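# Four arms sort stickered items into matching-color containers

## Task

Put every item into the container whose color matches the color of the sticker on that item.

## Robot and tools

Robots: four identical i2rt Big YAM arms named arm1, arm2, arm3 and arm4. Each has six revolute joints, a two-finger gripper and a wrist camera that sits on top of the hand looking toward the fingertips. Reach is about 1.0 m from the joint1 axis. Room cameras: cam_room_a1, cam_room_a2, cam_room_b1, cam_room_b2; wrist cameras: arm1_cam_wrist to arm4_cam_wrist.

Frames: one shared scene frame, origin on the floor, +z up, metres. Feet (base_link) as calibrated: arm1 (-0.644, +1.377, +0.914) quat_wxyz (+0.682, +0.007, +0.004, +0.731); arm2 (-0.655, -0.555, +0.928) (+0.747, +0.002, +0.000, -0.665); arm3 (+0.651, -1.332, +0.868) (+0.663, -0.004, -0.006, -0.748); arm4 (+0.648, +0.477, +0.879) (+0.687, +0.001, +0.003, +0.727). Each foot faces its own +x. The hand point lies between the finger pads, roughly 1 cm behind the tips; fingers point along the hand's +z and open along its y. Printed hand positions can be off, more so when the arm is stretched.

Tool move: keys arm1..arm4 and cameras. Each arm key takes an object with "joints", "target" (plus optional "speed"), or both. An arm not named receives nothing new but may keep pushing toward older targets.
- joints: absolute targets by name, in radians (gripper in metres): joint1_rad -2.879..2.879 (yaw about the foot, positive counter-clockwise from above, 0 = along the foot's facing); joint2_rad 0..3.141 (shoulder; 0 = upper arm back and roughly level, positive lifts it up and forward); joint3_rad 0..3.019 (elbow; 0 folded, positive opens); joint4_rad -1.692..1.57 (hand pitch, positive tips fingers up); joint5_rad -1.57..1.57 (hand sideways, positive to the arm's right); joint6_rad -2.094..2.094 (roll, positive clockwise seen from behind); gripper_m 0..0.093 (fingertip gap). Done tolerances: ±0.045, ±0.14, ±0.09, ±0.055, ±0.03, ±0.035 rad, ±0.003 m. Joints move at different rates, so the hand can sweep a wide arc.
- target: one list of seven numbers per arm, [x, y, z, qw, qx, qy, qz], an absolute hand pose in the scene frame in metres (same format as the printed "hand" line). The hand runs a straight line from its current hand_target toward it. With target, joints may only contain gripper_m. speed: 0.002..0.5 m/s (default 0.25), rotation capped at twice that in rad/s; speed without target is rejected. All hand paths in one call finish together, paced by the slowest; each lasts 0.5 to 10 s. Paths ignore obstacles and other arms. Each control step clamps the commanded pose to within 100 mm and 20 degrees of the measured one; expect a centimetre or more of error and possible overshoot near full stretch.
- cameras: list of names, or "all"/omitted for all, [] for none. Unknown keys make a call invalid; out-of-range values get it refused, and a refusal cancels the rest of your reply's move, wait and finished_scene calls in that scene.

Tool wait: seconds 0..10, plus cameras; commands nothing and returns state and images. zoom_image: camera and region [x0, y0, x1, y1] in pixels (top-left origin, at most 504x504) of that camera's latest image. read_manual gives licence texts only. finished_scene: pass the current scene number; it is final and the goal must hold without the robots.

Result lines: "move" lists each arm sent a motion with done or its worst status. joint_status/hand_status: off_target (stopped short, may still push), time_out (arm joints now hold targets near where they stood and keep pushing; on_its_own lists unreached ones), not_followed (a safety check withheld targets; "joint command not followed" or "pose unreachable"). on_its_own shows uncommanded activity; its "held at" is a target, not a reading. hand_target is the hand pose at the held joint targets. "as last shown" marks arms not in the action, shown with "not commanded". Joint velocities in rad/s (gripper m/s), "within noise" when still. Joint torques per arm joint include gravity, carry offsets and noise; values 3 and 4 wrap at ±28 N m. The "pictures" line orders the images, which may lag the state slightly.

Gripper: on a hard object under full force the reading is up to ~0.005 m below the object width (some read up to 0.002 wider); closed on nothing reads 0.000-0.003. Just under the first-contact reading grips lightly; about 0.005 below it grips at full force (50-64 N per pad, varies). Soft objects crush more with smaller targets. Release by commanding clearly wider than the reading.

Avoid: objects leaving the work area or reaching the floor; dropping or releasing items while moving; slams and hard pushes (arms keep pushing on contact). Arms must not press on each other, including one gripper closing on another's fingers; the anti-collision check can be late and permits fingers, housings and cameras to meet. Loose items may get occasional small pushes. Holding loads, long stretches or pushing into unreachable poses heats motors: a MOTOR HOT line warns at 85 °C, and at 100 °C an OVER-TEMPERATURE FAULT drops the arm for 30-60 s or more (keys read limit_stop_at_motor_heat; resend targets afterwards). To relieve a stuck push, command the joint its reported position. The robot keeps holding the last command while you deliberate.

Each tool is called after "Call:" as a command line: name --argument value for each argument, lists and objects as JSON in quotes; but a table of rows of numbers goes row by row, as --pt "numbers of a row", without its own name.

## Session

Call:
move

Scene clock: 0.00 s.
Joint torques (N m): no reading
Motor temperatures (°C): arm1=[20 23 27 23 21 21 21] | arm2=[23 24 26 22 22 20 23] | arm3=[24 23 24 23 24 23 23] | arm4=[22 21 23 22 24 21 24]
Heat: arm1: hottest joint3_rad 27 °C; arm2: hottest joint3_rad 26 °C; arm3: hottest joint1_rad 24 °C; arm4: hottest joint5_rad 24 °C.
Joint velocities: within noise
arm1.joint_positions: joint1_rad=+0.263 joint2_rad=+0.541 joint3_rad=+1.448 joint4_rad=-1.274 joint5_rad=+0.156 joint6_rad=+0.460 gripper_m=+0.09396
arm1.joint_status: not commanded
arm1.hand: x=-0.6722 y=+1.5689 z=+1.5123 quat_wxyz=(-0.269, +0.505, -0.648, -0.503) (m; scene frame)
arm1.hand_target: x=-0.6707 y=+1.5650 z=+1.5243 quat_wxyz=(-0.273, +0.499, -0.642, -0.514) (m; scene frame)
arm1.hand_status: not commanded
arm2.joint_positions: joint1_rad=+0.198 joint2_rad=+0.259 joint3_rad=+1.632 joint4_rad=-1.245 joint5_rad=-0.167 joint6_rad=+0.724 gripper_m=+0.09396
arm2.joint_status: not commanded
arm2.hand: x=-0.6328 y=-0.5393 z=+1.6268 quat_wxyz=(-0.736, -0.518, -0.413, +0.142) (m; scene frame)
arm2.hand_target: x=-0.6348 y=-0.5332 z=+1.6300 quat_wxyz=(-0.741, -0.512, -0.410, +0.144) (m; scene frame)
arm2.hand_status: not commanded
arm3.joint_positions: joint1_rad=-0.202 joint2_rad=+0.522 joint3_rad=+1.369 joint4_rad=-1.376 joint5_rad=-0.141 joint6_rad=+0.009 gripper_m=+0.09396
arm3.joint_status: not commanded
arm3.hand: x=+0.6122 y=-1.5130 z=+1.4112 quat_wxyz=(-0.346, -0.682, -0.528, +0.369) (m; scene frame)
arm3.hand_target: x=+0.6130 y=-1.5103 z=+1.4212 quat_wxyz=(-0.352, -0.676, -0.525, +0.378) (m; scene frame)
arm3.hand_status: not commanded
arm4.joint_positions: joint1_rad=+0.128 joint2_rad=+0.492 joint3_rad=+1.422 joint4_rad=-1.388 joint5_rad=-0.180 joint6_rad=-0.624 gripper_m=+0.09396
arm4.joint_status: not commanded
arm4.hand: x=+0.5903 y=+0.6373 z=+1.4468 quat_wxyz=(-0.401, +0.802, -0.272, -0.348) (m; scene frame)
arm4.hand_target: x=+0.5910 y=+0.6334 z=+1.4564 quat_wxyz=(-0.410, +0.797, -0.269, -0.353) (m; scene frame)
arm4.hand_status: not commanded
pictures: arm1_cam_wrist, arm2_cam_wrist, arm3_cam_wrist, arm4_cam_wrist, cam_room_a1, cam_room_a2, cam_room_b1, cam_room_b2
Images, in order (width x height): arm1_cam_wrist 672x504, arm2_cam_wrist 672x504, arm3_cam_wrist 672x504, arm4_cam_wrist 672x504, cam_room_a1 672x504, cam_room_a2 672x504, cam_room_b1 672x504, cam_room_b2 672x504.

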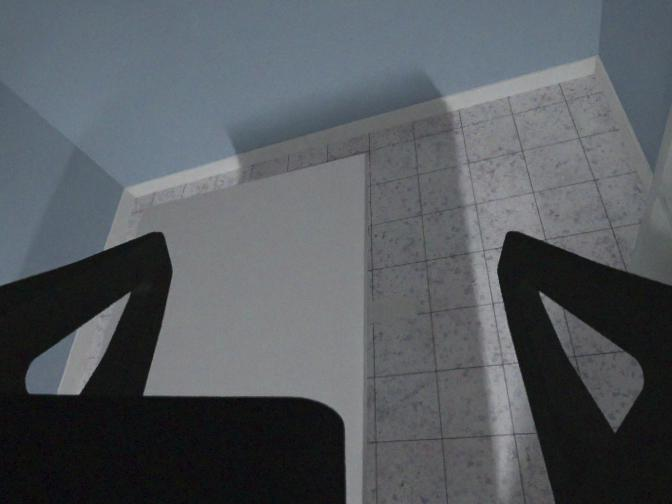

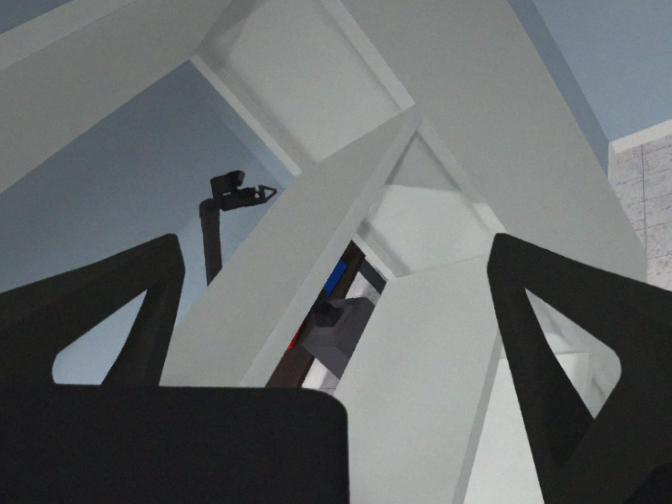

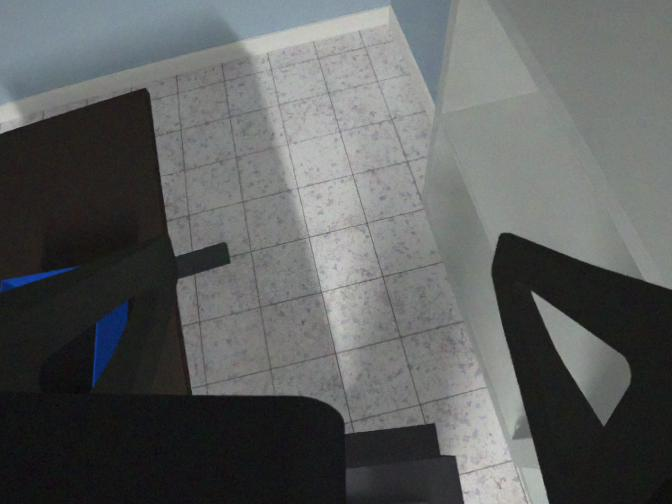

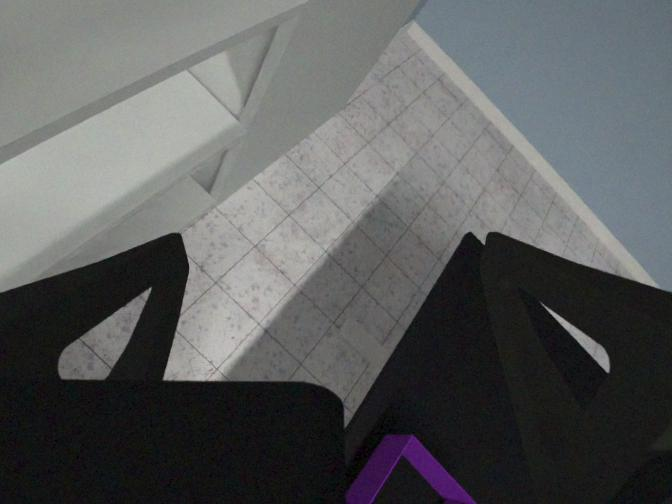

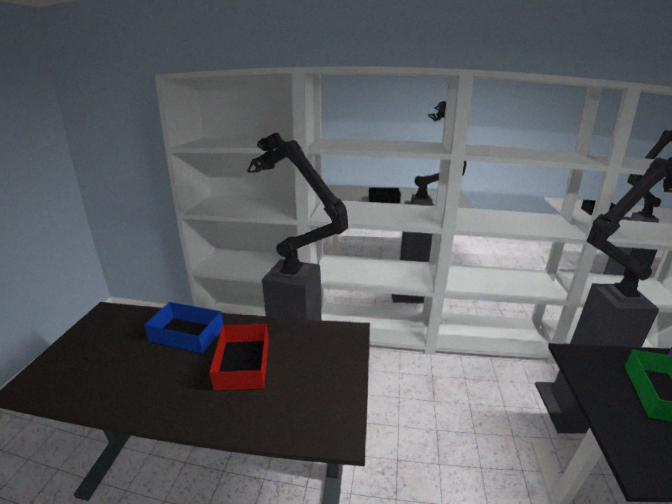

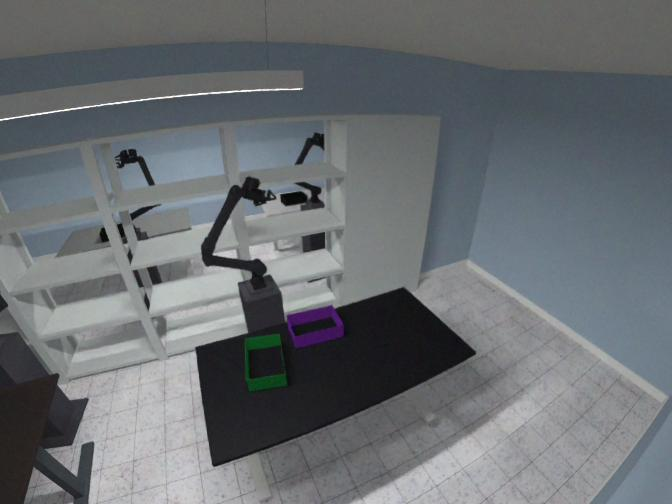

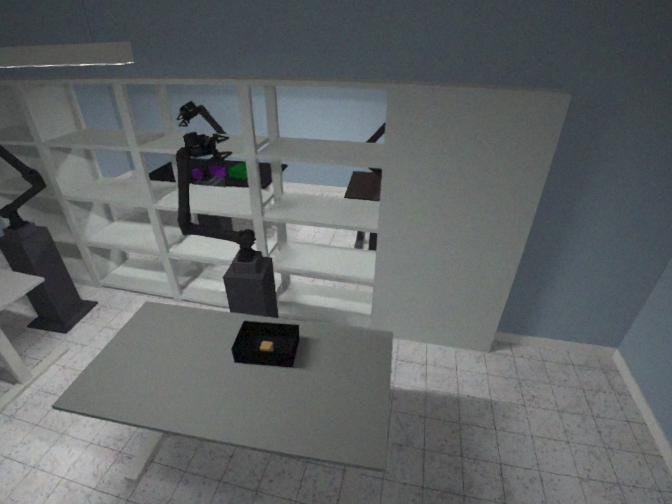

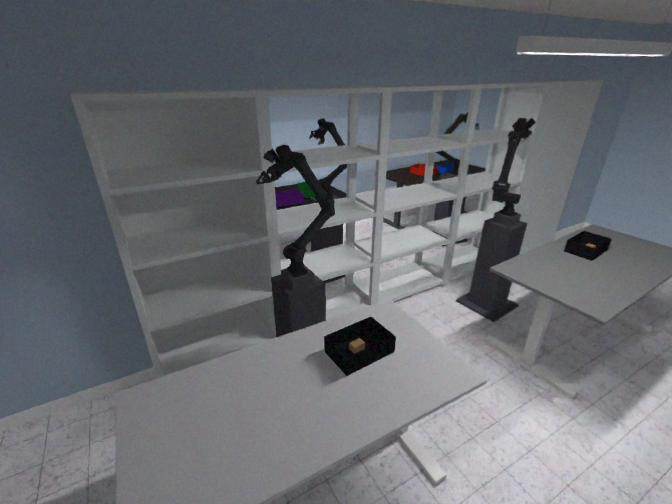

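Call:
zoom_image --camera "cam_room_b2" --region '[310, 310, 410, 385]'

Call:
zoom_image --camera "cam_room_b1" --region '[220, 310, 310, 378]'

Call:
move --arm1 '{"joints":{"joint1_rad":1.5,"joint5_rad":0,"joint6_rad":0,"joint2_rad":0.8,"joint3_rad":1.4,"joint4_rad":-1.45}}' --arm2 '{"joints":{"joint1_rad":-1.5,"joint5_rad":0,"joint6_rad":0,"joint2_rad":0.8,"joint3_rad":1.4,"joint4_rad":-1.45}}' --arm3 '{"joints":{"joint1_rad":1.5,"joint5_rad":0,"joint6_rad":0,"joint2_rad":0.8,"joint3_rad":1.4,"joint4_rad":-1.45}}' --arm4 '{"joints":{"joint1_rad":-1.5,"joint5_rad":0,"joint6_rad":0,"joint2_rad":0.8,"joint3_rad":1.4,"joint4_rad":-1.45}}' --cameras '["arm1_cam_wrist","arm2_cam_wrist","arm3_cam_wrist","arm4_cam_wrist"]'

Scaled by 5.040.

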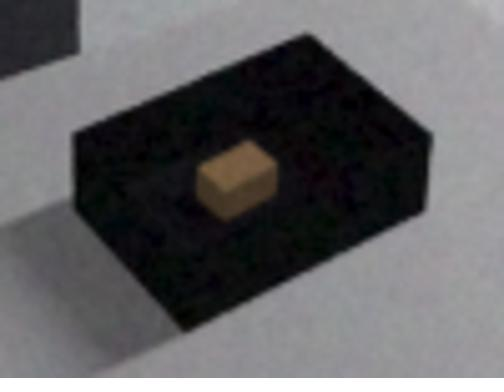

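Scaled by 5.600.

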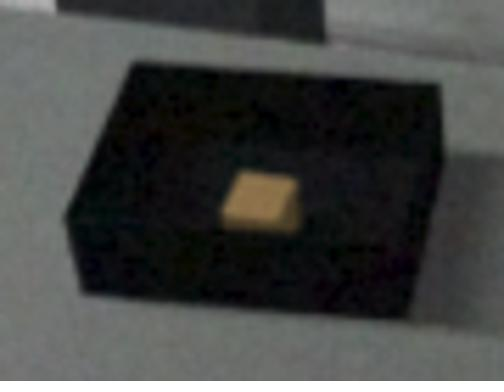

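Scene clock: 10.33 s.
Joint torques (N m): arm1=[-0.85 0.73 12.01 0.91 0.06 -0.07] | arm2=[0.44 -3.19 11.55 1.46 -0.03 -0.08] | arm3=[2.02 -2.55 11.07 0.96 0.1 -0.11] | arm4=[0.62 -2.43 9.8 0.54 0.04 0.16]
Motor temperatures (°C): arm1=[20 23 27 23 21 21 21] | arm2=[23 24 26 22 22 20 23] | arm3=[24 23 25 23 24 23 23] | arm4=[22 21 24 22 24 21 24]
Heat: arm1: hottest joint3_rad 27 °C; arm2: hottest joint3_rad 26 °C; arm3: hottest joint3_rad 25 °C; arm4: hottest joint3_rad 24 °C.
move: arm1 done; arm2 done; arm3 done; arm4 done
Joint velocities: within noise
arm1.joint_positions: joint1_rad=+1.493 joint2_rad=+0.801 joint3_rad=+1.376 joint4_rad=-1.441 joint5_rad=-0.001 joint6_rad=+0.007 gripper_m=+0.09398
arm1.joint_status: all done
arm1.hand: x=-0.9234 y=+1.3788 z=+1.3886 quat_wxyz=(-0.001, +0.936, -0.007, -0.352) (m; scene frame)
arm1.hand_target: x=-0.9204 y=+1.3770 z=+1.3988 quat_wxyz=(-0.001, +0.933, -0.001, -0.360) (m; scene frame)
arm1.hand_status: not commanded
arm2.joint_positions: joint1_rad=-1.496 joint2_rad=+0.803 joint3_rad=+1.385 joint4_rad=-1.436 joint5_rad=+0.000 joint6_rad=+0.015 gripper_m=+0.09400
arm2.joint_status: all done
arm2.hand: x=-0.9390 y=-0.6114 z=+1.4021 quat_wxyz=(-0.035, -0.933, -0.083, +0.348) (m; scene frame)
arm2.hand_target: x=-0.9353 y=-0.6094 z=+1.4079 quat_wxyz=(-0.032, -0.932, -0.088, +0.350) (m; scene frame)
arm2.hand_status: not commanded
arm3.joint_positions: joint1_rad=+1.490 joint2_rad=+0.805 joint3_rad=+1.371 joint4_rad=-1.442 joint5_rad=-0.002 joint6_rad=+0.006 gripper_m=+0.09398
arm3.joint_status: all done
arm3.hand: x=+0.9329 y=-1.3831 z=+1.3353 quat_wxyz=(-0.340, -0.095, -0.935, +0.039) (m; scene frame)
arm3.hand_target: x=+0.9294 y=-1.3796 z=+1.3489 quat_wxyz=(-0.352, -0.087, -0.931, +0.040) (m; scene frame)
arm3.hand_status: not commanded
arm4.joint_positions: joint1_rad=-1.497 joint2_rad=+0.806 joint3_rad=+1.378 joint4_rad=-1.438 joint5_rad=+0.001 joint6_rad=-0.013 gripper_m=+0.09398
arm4.joint_status: all done
arm4.hand: x=+0.9371 y=+0.5158 z=+1.3478 quat_wxyz=(-0.342, +0.067, -0.937, -0.018) (m; scene frame)
arm4.hand_target: x=+0.9323 y=+0.5146 z=+1.3582 quat_wxyz=(-0.350, +0.060, -0.935, -0.021) (m; scene frame)
arm4.hand_status: not commanded
pictures: arm1_cam_wrist, arm2_cam_wrist, arm3_cam_wrist, arm4_cam_wrist
Images, in order (width x height): arm1_cam_wrist 672x504, arm2_cam_wrist 672x504, arm3_cam_wrist 672x504, arm4_cam_wrist 672x504.

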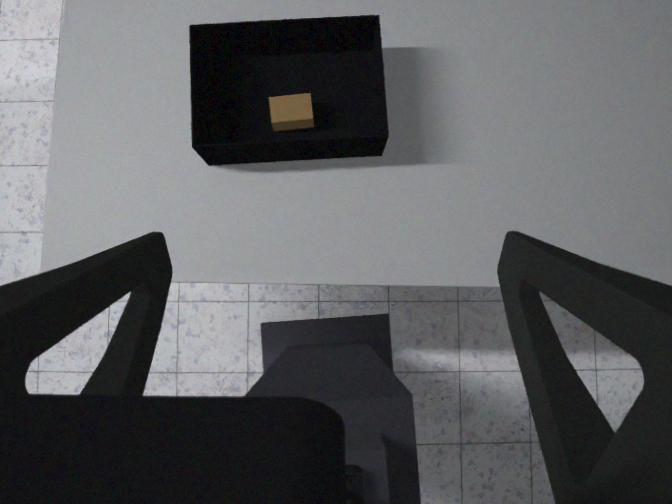

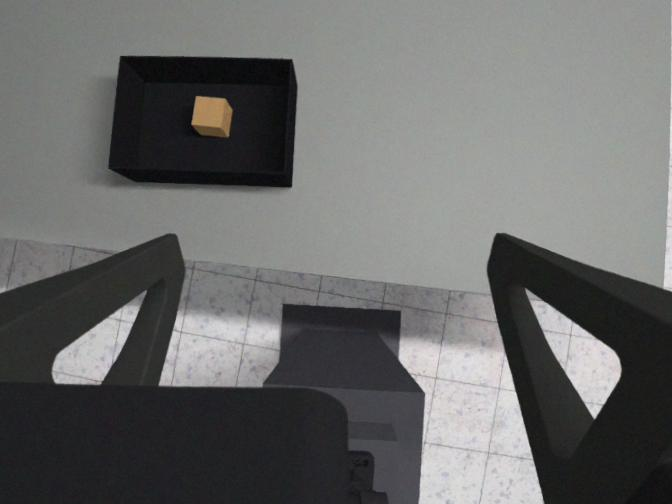

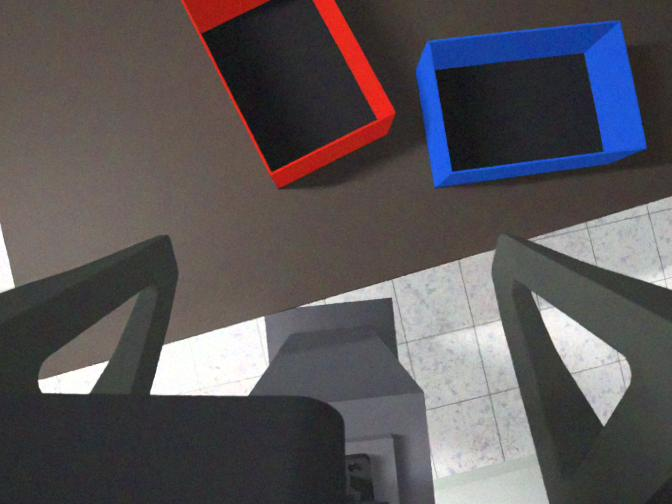

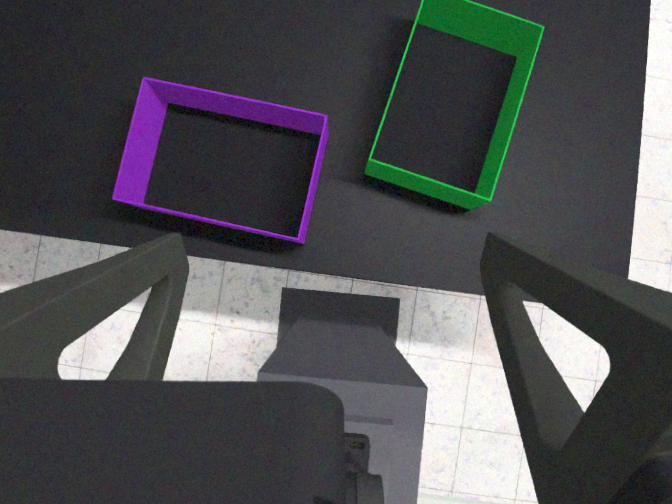

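Call:
zoom_image --camera "arm1_cam_wrist" --region '[240, 70, 340, 145]'

Call:
zoom_image --camera "arm2_cam_wrist" --region '[160, 70, 260, 145]'

Scaled by 5.040.

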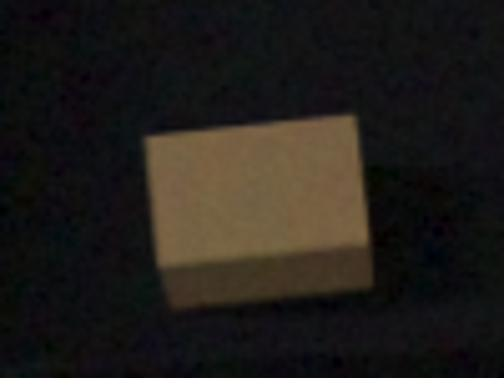

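Scaled by 5.040.

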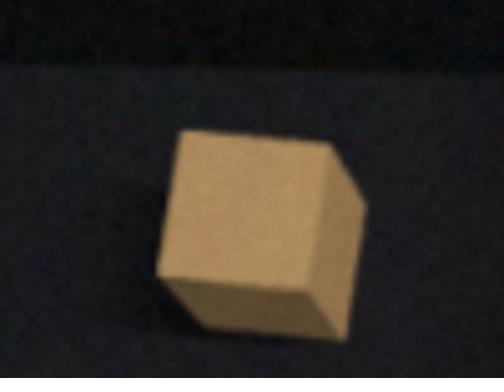

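Call:
move --arm1 '{"target":[-1.25,1.30,0.95,-0.0068,-0.99,-0.0519,0.1303],"speed":0.4}' --arm2 '{"target":[-1.22,-0.868,0.95,-0.0052,-0.9906,-0.0398,0.1304],"speed":0.4}' --arm3 '{"joints":{"joint1_rad":-1.9}}' --arm4 '{"joints":{"joint1_rad":0.965}}' --cameras '["arm1_cam_wrist","arm2_cam_wrist"]'

Scene clock: 34.97 s.
Joint torques (N m): arm1=[-0.79 -16.15 13.89 0.72 -0.07 -0.01] | arm2=[1.32 -20.78 13.9 0.8 0.01 0.21] | arm3=[0.5 -2.73 11.12 0.94 -0.07 -0.11] | arm4=[0.91 -2.73 9.74 0.55 0.13 0.14]
Motor temperatures (°C): arm1=[20 23 30 23 21 21 21] | arm2=[23 24 29 22 22 20 23] | arm3=[24 23 26 23 24 23 23] | arm4=[22 21 27 22 24 21 24]
Heat: arm1: hottest joint3_rad 30 °C; arm2: hottest joint3_rad 29 °C; arm3: hottest joint3_rad 26 °C; arm4: hottest joint3_rad 27 °C.
move: arm1 off_target; arm2 off_target; arm3 done; arm4 done
Joint velocities: within noise
arm1.joint_positions: joint1_rad=+1.620 joint2_rad=+1.945 joint3_rad=+1.353 joint4_rad=-0.797 joint5_rad=+0.003 joint6_rad=+0.028 gripper_m=+0.09398
arm1.joint_status: not commanded
arm1.hand: x=-1.2247 y=+1.3094 z=+0.9263 quat_wxyz=(+0.004, +0.994, +0.045, -0.099) (m; scene frame)
arm1.hand_target: x=-1.2483 y=+1.3000 z=+0.9508 quat_wxyz=(+0.007, +0.990, +0.052, -0.130) (m; scene frame)
arm1.hand_status: off_target (0.036 m and 3.8 deg from the pose sent, 0.553 m and 27.1 deg at the start)
arm2.joint_positions: joint1_rad=-1.158 joint2_rad=+2.013 joint3_rad=+1.485 joint4_rad=-0.834 joint5_rad=+0.115 joint6_rad=+0.428 gripper_m=+0.09400
arm2.joint_status: not commanded
arm2.hand: x=-1.2053 y=-0.8543 z=+0.9379 quat_wxyz=(+0.005, -0.992, -0.045, +0.117) (m; scene frame)
arm2.hand_target: x=-1.2191 y=-0.8677 z=+0.9503 quat_wxyz=(-0.005, -0.991, -0.040, +0.131) (m; scene frame)
arm2.hand_status: off_target (0.024 m and 2.0 deg from the pose sent, 0.591 m and 26.6 deg at the start)
arm3.joint_positions: joint1_rad=-1.890 joint2_rad=+0.806 joint3_rad=+1.371 joint4_rad=-1.442 joint5_rad=+0.003 joint6_rad=+0.005 gripper_m=+0.09402
arm3.joint_status: all done
arm3.hand: x=+0.3898 y=-1.2015 z=+1.3321 quat_wxyz=(+0.069, -0.918, +0.210, +0.330) (m; scene frame)
arm3.hand_target: x=+0.3947 y=-1.2009 z=+1.3458 quat_wxyz=(+0.073, -0.913, +0.211, +0.342) (m; scene frame)
arm3.hand_status: not commanded
arm4.joint_positions: joint1_rad=+0.962 joint2_rad=+0.806 joint3_rad=+1.378 joint4_rad=-1.438 joint5_rad=-0.001 joint6_rad=-0.011 gripper_m=+0.09402
arm4.joint_status: all done
arm4.hand: x=+0.4039 y=+0.6310 z=+1.3499 quat_wxyz=(-0.093, +0.904, -0.252, -0.333) (m; scene frame)
arm4.hand_target: x=+0.4079 y=+0.6279 z=+1.3603 quat_wxyz=(-0.094, +0.900, -0.255, -0.341) (m; scene frame)
arm4.hand_status: not commanded
pictures: arm1_cam_wrist, arm2_cam_wrist
Images, in order (width x height): arm1_cam_wrist 672x504, arm2_cam_wrist 672x504.

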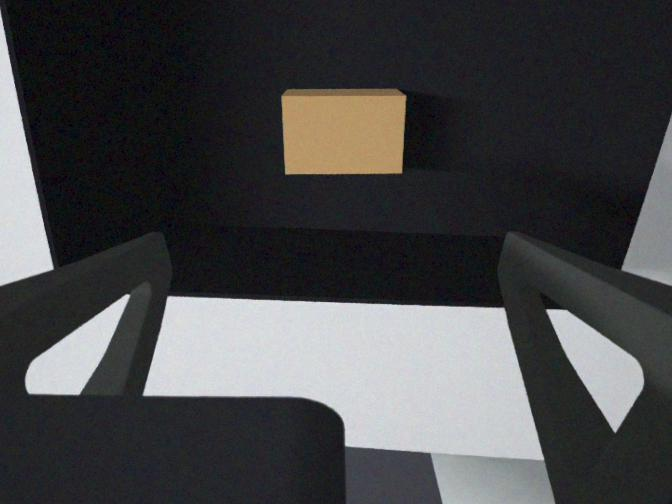

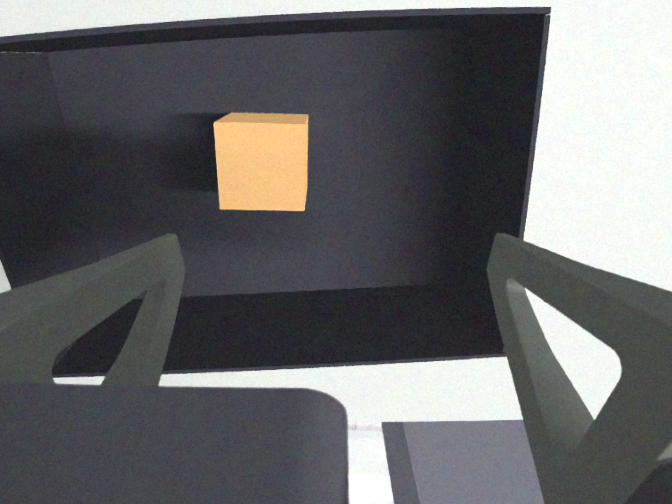

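Call:
move --arm1 '{"target":[-1.251,1.305,0.825,-0.0068,-0.99,-0.0519,0.1303],"speed":0.25}' --arm2 '{"target":[-1.206,-0.910,0.825,-0.0052,-0.9906,-0.0398,0.1304],"speed":0.25}' --arm3 '{"joints":{"joint1_rad":-1.99,"joint2_rad":0.1,"joint3_rad":0.08,"joint4_rad":0.16}}' --arm4 '{"joints":{"joint2_rad":0.1,"joint3_rad":0.08,"joint4_rad":0.16}}' --cameras '["arm1_cam_wrist","arm2_cam_wrist"]'

Scene clock: 50.13 s.
Joint torques (N m): arm1=[-2.02 -16.67 8.8 1.29 -0.06 -0.05] | arm2=[0.62 -22.3 11.48 1.7 0.31 0.22] | arm3=[0.56 1.85 10.04 2.5 -0.04 -0.09] | arm4=[1.08 1.49 10 2.09 0.13 0.15]
Motor temperatures (°C): arm1=[20 24 31 23 21 21 21] | arm2=[23 26 30 22 22 20 23] | arm3=[24 23 27 23 24 23 23] | arm4=[22 21 28 22 24 21 24]
Heat: arm1: hottest joint3_rad 31 °C; arm2: hottest joint3_rad 30 °C; arm3: hottest joint3_rad 27 °C; arm4: hottest joint3_rad 28 °C.
move: arm1 off_target; arm2 off_target; arm3 done; arm4 done
Joint velocities: within noise
arm1.joint_positions: joint1_rad=+1.620 joint2_rad=+2.149 joint3_rad=+1.332 joint4_rad=-0.541 joint5_rad=+0.002 joint6_rad=+0.023 gripper_m=+0.09398
arm1.joint_status: not commanded
arm1.hand: x=-1.2404 y=+1.3078 z=+0.8151 quat_wxyz=(+0.005, +0.992, +0.047, -0.114) (m; scene frame)
arm1.hand_target: x=-1.2507 y=+1.3049 z=+0.8250 quat_wxyz=(+0.007, +0.990, +0.052, -0.130) (m; scene frame)
arm1.hand_status: off_target (0.015 m and 2.0 deg from the pose sent, 0.105 m and 3.8 deg at the start)
arm2.joint_positions: joint1_rad=-1.078 joint2_rad=+2.227 joint3_rad=+1.487 joint4_rad=-0.643 joint5_rad=+0.125 joint6_rad=+0.497 gripper_m=+0.09400
arm2.joint_status: not commanded
arm2.hand: x=-1.1875 y=-0.9000 z=+0.8172 quat_wxyz=(+0.005, -0.993, -0.050, +0.111) (m; scene frame)
arm2.hand_target: x=-1.2055 y=-0.9095 z=+0.8257 quat_wxyz=(-0.005, -0.991, -0.040, +0.130) (m; scene frame)
arm2.hand_status: off_target (0.022 m and 2.8 deg from the pose sent, 0.126 m and 2.0 deg at the start)
arm3.joint_positions: joint1_rad=-1.981 joint2_rad=+0.110 joint3_rad=+0.082 joint4_rad=+0.142 joint5_rad=+0.001 joint6_rad=+0.005 gripper_m=+0.09402
arm3.joint_status: all done
arm3.hand: x=+0.4103 y=-1.1862 z=+1.1221 quat_wxyz=(+0.190, -0.643, +0.182, +0.719) (m; scene frame)
arm3.hand_target: x=+0.4130 y=-1.1850 z=+1.1279 quat_wxyz=(+0.197, -0.634, +0.180, +0.726) (m; scene frame)
arm3.hand_status: not commanded
arm4.joint_positions: joint1_rad=+0.962 joint2_rad=+0.114 joint3_rad=+0.075 joint4_rad=+0.140 joint5_rad=-0.001 joint6_rad=-0.011 gripper_m=+0.09402
arm4.joint_status: all done
arm4.hand: x=+0.4110 y=+0.6252 z=+1.1306 quat_wxyz=(-0.204, +0.645, -0.181, -0.714) (m; scene frame)
arm4.hand_target: x=+0.4128 y=+0.6234 z=+1.1421 quat_wxyz=(-0.203, +0.630, -0.180, -0.728) (m; scene frame)
arm4.hand_status: not commanded
pictures: arm1_cam_wrist, arm2_cam_wrist
Images, in order (width x height): arm1_cam_wrist 672x504, arm2_cam_wrist 672x504.

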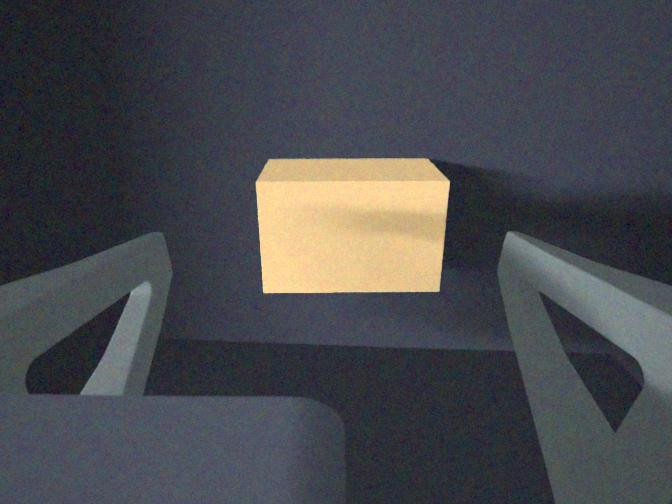

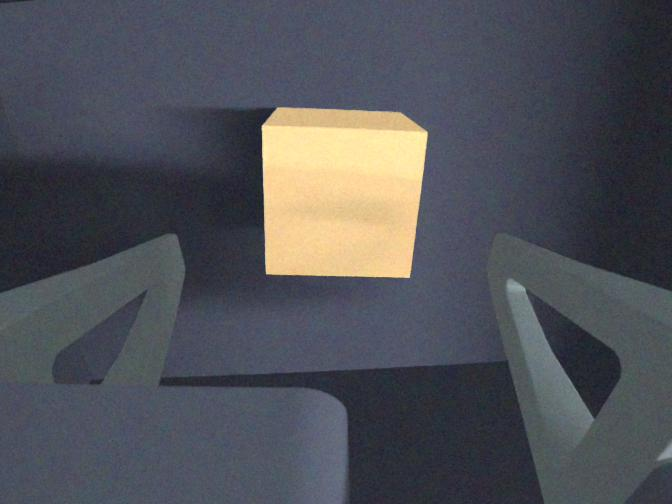

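Call:
move --arm1 '{"target":[-1.238,1.312,0.752,-0.0068,-0.99,-0.0519,0.1303],"speed":0.15}' --arm2 '{"target":[-1.204,-0.908,0.743,-0.0052,-0.9906,-0.0398,0.1304],"speed":0.15}' --cameras '["arm1_cam_wrist","arm2_cam_wrist"]'

Scene clock: 60.37 s.
Joint torques (N m): arm1=[-2.84 -16.67 7.05 1.26 -0.02 -0.07] | arm2=[0.44 -21.89 10.7 1.68 0.31 0.2] | arm3=[0.62 1.9 10.07 2.54 -0.04 -0.11] | arm4=[1.14 1.26 9.98 2.17 0.13 0.17]
Motor temperatures (°C): arm1=[20 25 31 23 21 21 21] | arm2=[23 26 31 22 22 20 23] | arm3=[24 23 27 23 24 23 23] | arm4=[22 21 30 22 24 21 24]
Heat: arm1: hottest joint3_rad 31 °C; arm2: hottest joint3_rad 31 °C; arm3: hottest joint3_rad 27 °C; arm4: hottest joint3_rad 30 °C.
move: arm1 done; arm2 off_target
Joint velocities: within noise
arm1.joint_positions: joint1_rad=+1.620 joint2_rad=+2.260 joint3_rad=+1.298 joint4_rad=-0.382 joint5_rad=-0.001 joint6_rad=+0.015 gripper_m=+0.09398
arm1.joint_status: not commanded
arm1.hand: x=-1.2312 y=+1.3087 z=+0.7497 quat_wxyz=(+0.006, +0.991, +0.052, -0.121) (m; scene frame)
arm1.hand_target: x=-1.2379 y=+1.3119 z=+0.7520 quat_wxyz=(+0.007, +0.990, +0.052, -0.130) (m; scene frame)
arm1.hand_status: done (0.008 m and 1.1 deg from the pose sent, 0.063 m and 2.0 deg at the start)
arm2.joint_positions: joint1_rad=-1.078 joint2_rad=+2.363 joint3_rad=+1.493 joint4_rad=-0.506 joint5_rad=+0.125 joint6_rad=+0.497 gripper_m=+0.09400
arm2.joint_status: not commanded
arm2.hand: x=-1.1861 y=-0.8989 z=+0.7421 quat_wxyz=(+0.004, -0.992, -0.050, +0.114) (m; scene frame)
arm2.hand_target: x=-1.2035 y=-0.9075 z=+0.7438 quat_wxyz=(-0.005, -0.991, -0.040, +0.130) (m; scene frame)
arm2.hand_status: off_target (0.020 m and 2.4 deg from the pose sent, 0.076 m and 2.8 deg at the start)
arm3, arm4: as last shown
arm3.hand: x=+0.4103 y=-1.1862 z=+1.1222 quat_wxyz=(+0.190, -0.643, +0.182, +0.719) (m; scene frame)
arm4.hand: x=+0.4111 y=+0.6252 z=+1.1308 quat_wxyz=(-0.204, +0.645, -0.181, -0.714) (m; scene frame)
arm4.hand_target: x=+0.4129 y=+0.6234 z=+1.1422 quat_wxyz=(-0.203, +0.630, -0.180, -0.728) (m; scene frame)
pictures: arm1_cam_wrist, arm2_cam_wrist
Images, in order (width x height): arm1_cam_wrist 672x504, arm2_cam_wrist 672x504.

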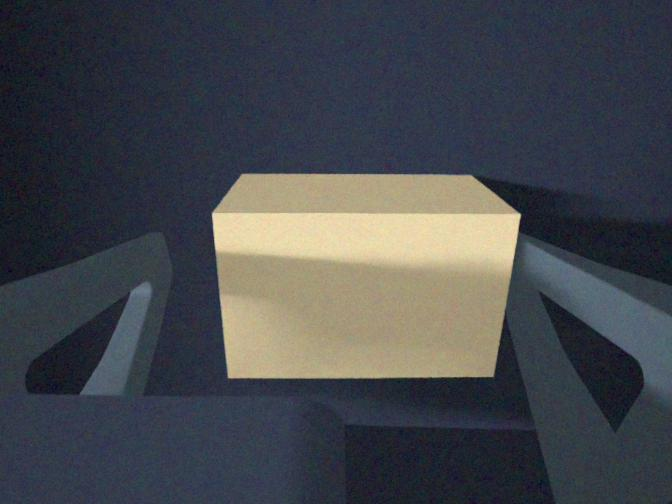

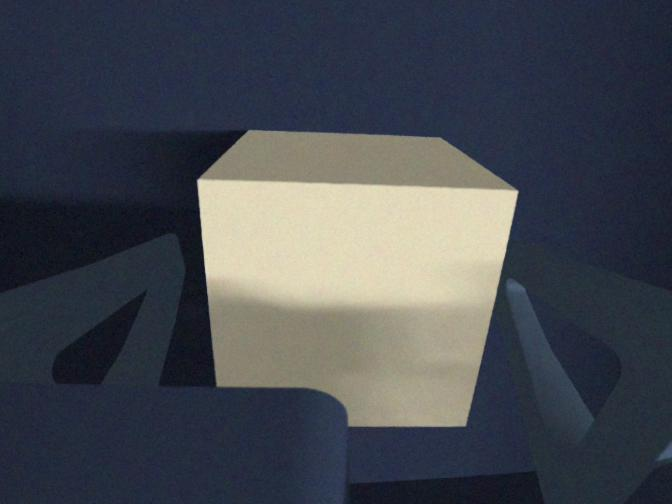

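Call:
move --arm1 '{"target":[-1.238,1.320,0.744,-0.0068,-0.99,-0.0519,0.1303],"speed":0.15}' --arm2 '{"target":[-1.204,-0.900,0.740,-0.0052,-0.9906,-0.0398,0.1304],"speed":0.15}' --cameras '[]'

Call:
move --arm1 '{"joints":{"gripper_m":0.045}}' --arm2 '{"joints":{"gripper_m":0.03}}' --cameras '["arm1_cam_wrist","arm2_cam_wrist"]'

Scene clock: 66.00 s.
Joint torques (N m): arm1=[-2.26 -15.5 7.2 1.39 -0.05 -0.06] | arm2=[-0.03 -21.83 9.52 1.77 0.2 0.11] | arm3=[0.56 1.9 10.1 2.55 -0.04 -0.11] | arm4=[0.38 1.67 10.02 2.11 0.15 0.15]
Motor temperatures (°C): arm1=[20 25 31 23 21 21 21] | arm2=[23 26 32 22 22 20 23] | arm3=[24 23 27 23 24 23 23] | arm4=[22 21 31 22 24 21 24]
Heat: arm1: hottest joint3_rad 31 °C; arm2: hottest joint3_rad 32 °C; arm3: hottest joint3_rad 27 °C; arm4: hottest joint3_rad 31 °C.
move: arm1 done; arm2 off_target
Joint velocities: within noise
arm1.joint_positions: joint1_rad=+1.607 joint2_rad=+2.260 joint3_rad=+1.298 joint4_rad=-0.367 joint5_rad=-0.004 joint6_rad=+0.001 gripper_m=+0.09398
arm1.joint_status: not commanded
arm1.hand: x=-1.2356 y=+1.3151 z=+0.7507 quat_wxyz=(+0.007, +0.990, +0.052, -0.128) (m; scene frame)
arm1.hand_target: x=-1.2378 y=+1.3201 z=+0.7440 quat_wxyz=(+0.007, +0.990, +0.052, -0.130) (m; scene frame)
arm1.hand_status: done (0.009 m and 0.2 deg from the pose sent, 0.014 m and 1.1 deg at the start)
arm2.joint_positions: joint1_rad=-1.083 joint2_rad=+2.363 joint3_rad=+1.493 joint4_rad=-0.492 joint5_rad=+0.125 joint6_rad=+0.497 gripper_m=+0.09400
arm2.joint_status: not commanded
arm2.hand: x=-1.1905 y=-0.8984 z=+0.7428 quat_wxyz=(+0.000, -0.992, -0.047, +0.120) (m; scene frame)
arm2.hand_target: x=-1.2037 y=-0.8998 z=+0.7404 quat_wxyz=(-0.005, -0.991, -0.040, +0.130) (m; scene frame)
arm2.hand_status: off_target (0.014 m and 1.5 deg from the pose sent, 0.018 m and 2.4 deg at the start)
arm3, arm4: as last shown
pictures: none
No camera images: "cameras" was empty.

Scene clock: 66.63 s.
Joint torques (N m): arm1=[-2.49 -15.27 7.05 1.21 -0.05 -0.07] | arm2=[-0.03 -21.89 9.54 1.76 0.2 0.1] | arm3=[0.56 1.9 10.1 2.52 -0.04 -0.11] | arm4=[0.85 1.26 10.09 2.14 0.13 0.14]
Motor temperatures (°C): arm1=[20 25 31 23 21 21 21] | arm2=[23 26 32 22 22 20 23] | arm3=[24 23 27 23 24 23 23] | arm4=[22 21 31 22 24 21 24]
Heat: arm1: hottest joint3_rad 31 °C; arm2: hottest joint3_rad 32 °C; arm3: hottest joint3_rad 27 °C; arm4: hottest joint3_rad 31 °C.
move: arm1 off_target; arm2 off_target
Joint velocities: within noise
arm1.joint_positions: joint1_rad=+1.607 joint2_rad=+2.260 joint3_rad=+1.298 joint4_rad=-0.366 joint5_rad=-0.004 joint6_rad=+0.001 gripper_m=+0.06887
arm1.joint_status: gripper_m off_target (ended at +0.06889, target +0.04500)
arm1.hand: x=-1.2357 y=+1.3151 z=+0.7508 quat_wxyz=(+0.007, +0.990, +0.052, -0.129) (m; scene frame)
arm1.hand_target: x=-1.2378 y=+1.3201 z=+0.7440 quat_wxyz=(+0.007, +0.990, +0.052, -0.130) (m; scene frame)
arm1.hand_status: not commanded
arm2.joint_positions: joint1_rad=-1.083 joint2_rad=+2.363 joint3_rad=+1.493 joint4_rad=-0.492 joint5_rad=+0.125 joint6_rad=+0.497 gripper_m=+0.05298
arm2.joint_status: gripper_m off_target (ended at +0.05301, target +0.03000)
arm2.hand: x=-1.1906 y=-0.8985 z=+0.7429 quat_wxyz=(+0.000, -0.992, -0.047, +0.120) (m; scene frame)
arm2.hand_target: x=-1.2037 y=-0.8998 z=+0.7404 quat_wxyz=(-0.005, -0.991, -0.040, +0.130) (m; scene frame)
arm2.hand_status: not commanded
arm3, arm4: as last shown
pictures: arm1_cam_wrist, arm2_cam_wrist
Images, in order (width x height): arm1_cam_wrist 672x504, arm2_cam_wrist 672x504.

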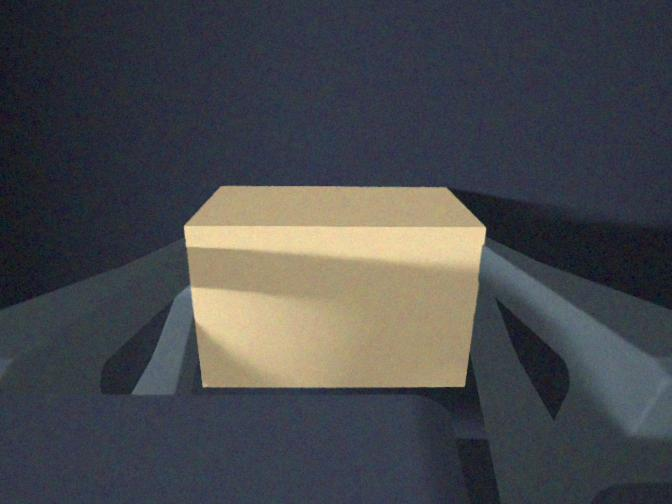

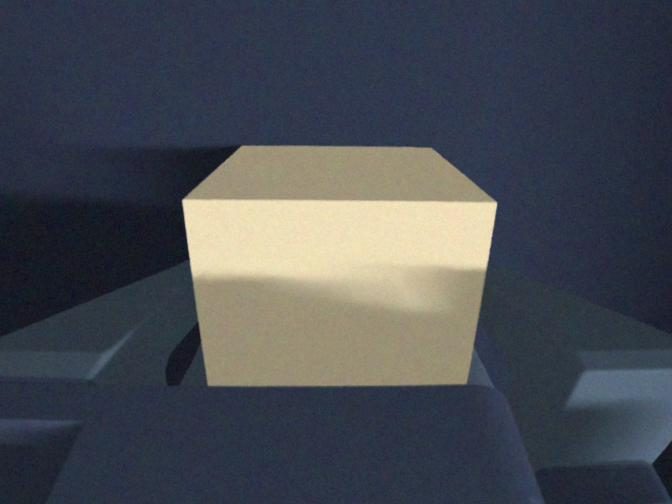

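Call:
move --arm1 '{"target":[-1.08,1.33,1.10,-0.0068,-0.99,-0.0519,0.1303],"speed":0.4}' --arm2 '{"target":[-1.07,-0.82,1.10,-0.0052,-0.9906,-0.0398,0.1304],"speed":0.4}' --cameras '[]'

Call:
move --arm1 '{"joints":{"joint2_rad":0.8,"joint3_rad":1.3,"joint4_rad":-0.4}}' --arm2 '{"joints":{"joint2_rad":0.8,"joint3_rad":1.3,"joint4_rad":-0.4}}' --cameras '["cam_room_b1","cam_room_b2"]'

Call:
zoom_image --camera "cam_room_b1" --region '[160, 120, 320, 270]'

Call:
zoom_image --camera "cam_room_b2" --region '[250, 140, 420, 300]'

Scene clock: 75.77 s.
Joint torques (N m): arm1=[-2.2 -6.42 14.86 0.7 -0.01 -0.01] | arm2=[1.44 -13.45 11.75 0.72 0.31 0.2] | arm3=[0.62 1.9 10.04 2.5 -0.05 -0.11] | arm4=[1.61 1.03 10.17 2.17 0.17 0.13]
Motor temperatures (°C): arm1=[20 25 31 23 21 21 21] | arm2=[23 27 32 22 22 20 23] | arm3=[24 23 27 23 24 23 23] | arm4=[22 21 32 22 24 21 24]
Heat: arm1: hottest joint3_rad 31 °C; arm2: hottest joint3_rad 32 °C; arm3: hottest joint3_rad 27 °C; arm4: hottest joint3_rad 32 °C.
move: arm1 off_target; arm2 done
Joint velocities: within noise
arm1.joint_positions: joint1_rad=+1.607 joint2_rad=+1.359 joint3_rad=+1.063 joint4_rad=-1.057 joint5_rad=-0.003 joint6_rad=+0.003 gripper_m=+0.06887
arm1.joint_status: not commanded
arm1.hand: x=-1.0660 y=+1.3318 z=+1.0844 quat_wxyz=(+0.006, +0.992, +0.051, -0.117) (m; scene frame)
arm1.hand_target: x=-1.0793 y=+1.3301 z=+1.1000 quat_wxyz=(+0.007, +0.990, +0.052, -0.130) (m; scene frame)
arm1.hand_status: off_target (0.021 m and 1.6 deg from the pose sent, 0.383 m and 0.2 deg at the start)
arm2.joint_positions: joint1_rad=-1.083 joint2_rad=+1.496 joint3_rad=+1.231 joint4_rad=-1.061 joint5_rad=+0.127 joint6_rad=+0.504 gripper_m=+0.05298
arm2.joint_status: not commanded
arm2.hand: x=-1.0705 y=-0.8157 z=+1.1024 quat_wxyz=(-0.009, -0.990, -0.043, +0.136) (m; scene frame)
arm2.hand_target: x=-1.0700 y=-0.8200 z=+1.1001 quat_wxyz=(-0.005, -0.991, -0.040, +0.131) (m; scene frame)
arm2.hand_status: done (0.005 m and 0.8 deg from the pose sent, 0.385 m and 1.5 deg at the start)
arm3, arm4: as last shown
arm4.hand_target: x=+0.4128 y=+0.6234 z=+1.1422 quat_wxyz=(-0.203, +0.630, -0.180, -0.728) (m; scene frame)
pictures: none
No camera images: "cameras" was empty.

Scene clock: 77.37 s.
Joint torques (N m): arm1=[-1.55 -1.14 11.77 2.26 0.04 0.02] | arm2=[1.49 -3.96 12.14 2.95 0.11 0.16] | arm3=[0.62 1.96 10.06 2.5 -0.05 -0.11] | arm4=[1.44 1.61 10.07 2.13 0.16 0.16]
Motor temperatures (°C): arm1=[20 25 31 23 21 21 22] | arm2=[23 27 32 22 22 20 23] | arm3=[24 23 27 23 24 23 23] | arm4=[22 21 32 22 24 21 24]
Heat: arm1: hottest joint3_rad 31 °C; arm2: hottest joint3_rad 32 °C; arm3: hottest joint3_rad 27 °C; arm4: hottest joint3_rad 32 °C.
move: arm1 done; arm2 done
Joint velocities: within noise
arm1.joint_positions: joint1_rad=+1.607 joint2_rad=+0.809 joint3_rad=+1.290 joint4_rad=-0.412 joint5_rad=-0.003 joint6_rad=+0.003 gripper_m=+0.06887
arm1.joint_status: all done
arm1.hand: x=-1.0252 y=+1.3341 z=+1.5647 quat_wxyz=(+0.040, +0.676, +0.037, -0.735) (m; scene frame)
arm1.hand_target: x=-1.0180 y=+1.3346 z=+1.5771 quat_wxyz=(+0.040, +0.664, +0.037, -0.746) (m; scene frame)
arm1.hand_status: not commanded
arm2.joint_positions: joint1_rad=-1.083 joint2_rad=+0.802 joint3_rad=+1.288 joint4_rad=-0.410 joint5_rad=+0.128 joint6_rad=+0.504 gripper_m=+0.05297
arm2.joint_status: all done
arm2.hand: x=-0.9889 y=-0.7600 z=+1.5736 quat_wxyz=(-0.347, -0.681, +0.012, +0.645) (m; scene frame)
arm2.hand_target: x=-0.9845 y=-0.7606 z=+1.5837 quat_wxyz=(-0.359, -0.672, +0.016, +0.647) (m; scene frame)
arm2.hand_status: not commanded
arm3, arm4: as last shown
pictures: cam_room_b1, cam_room_b2
Images, in order (width x height): cam_room_b1 672x504, cam_room_b2 672x504.

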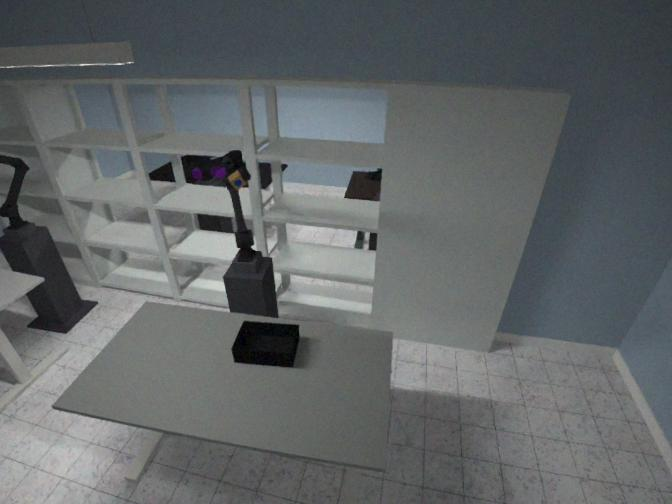

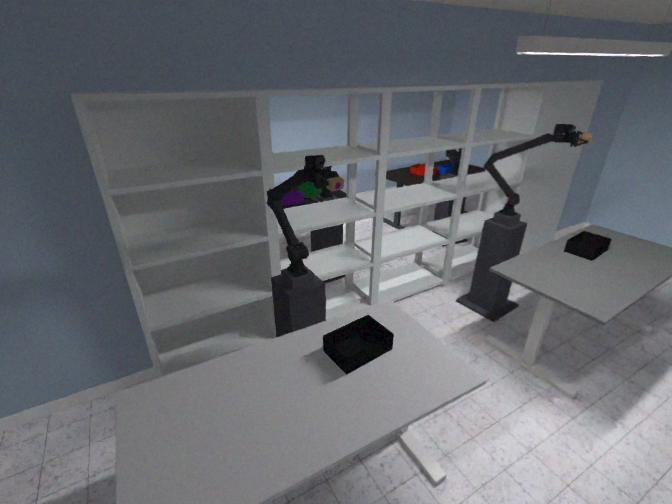

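Scaled by 3.150.

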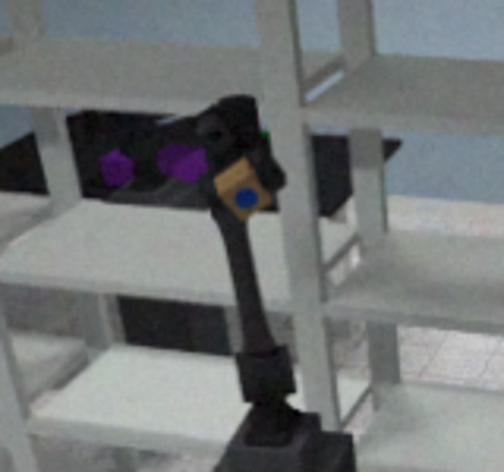

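Scaled by 2.965.

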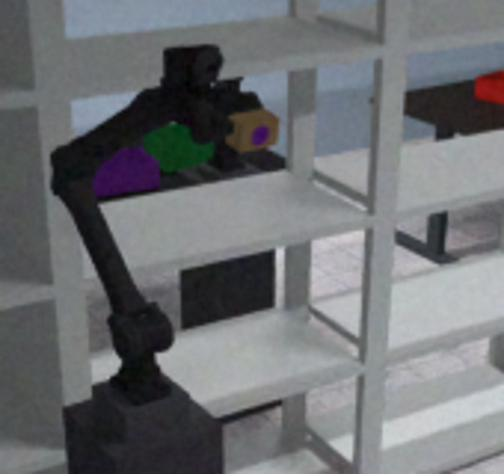

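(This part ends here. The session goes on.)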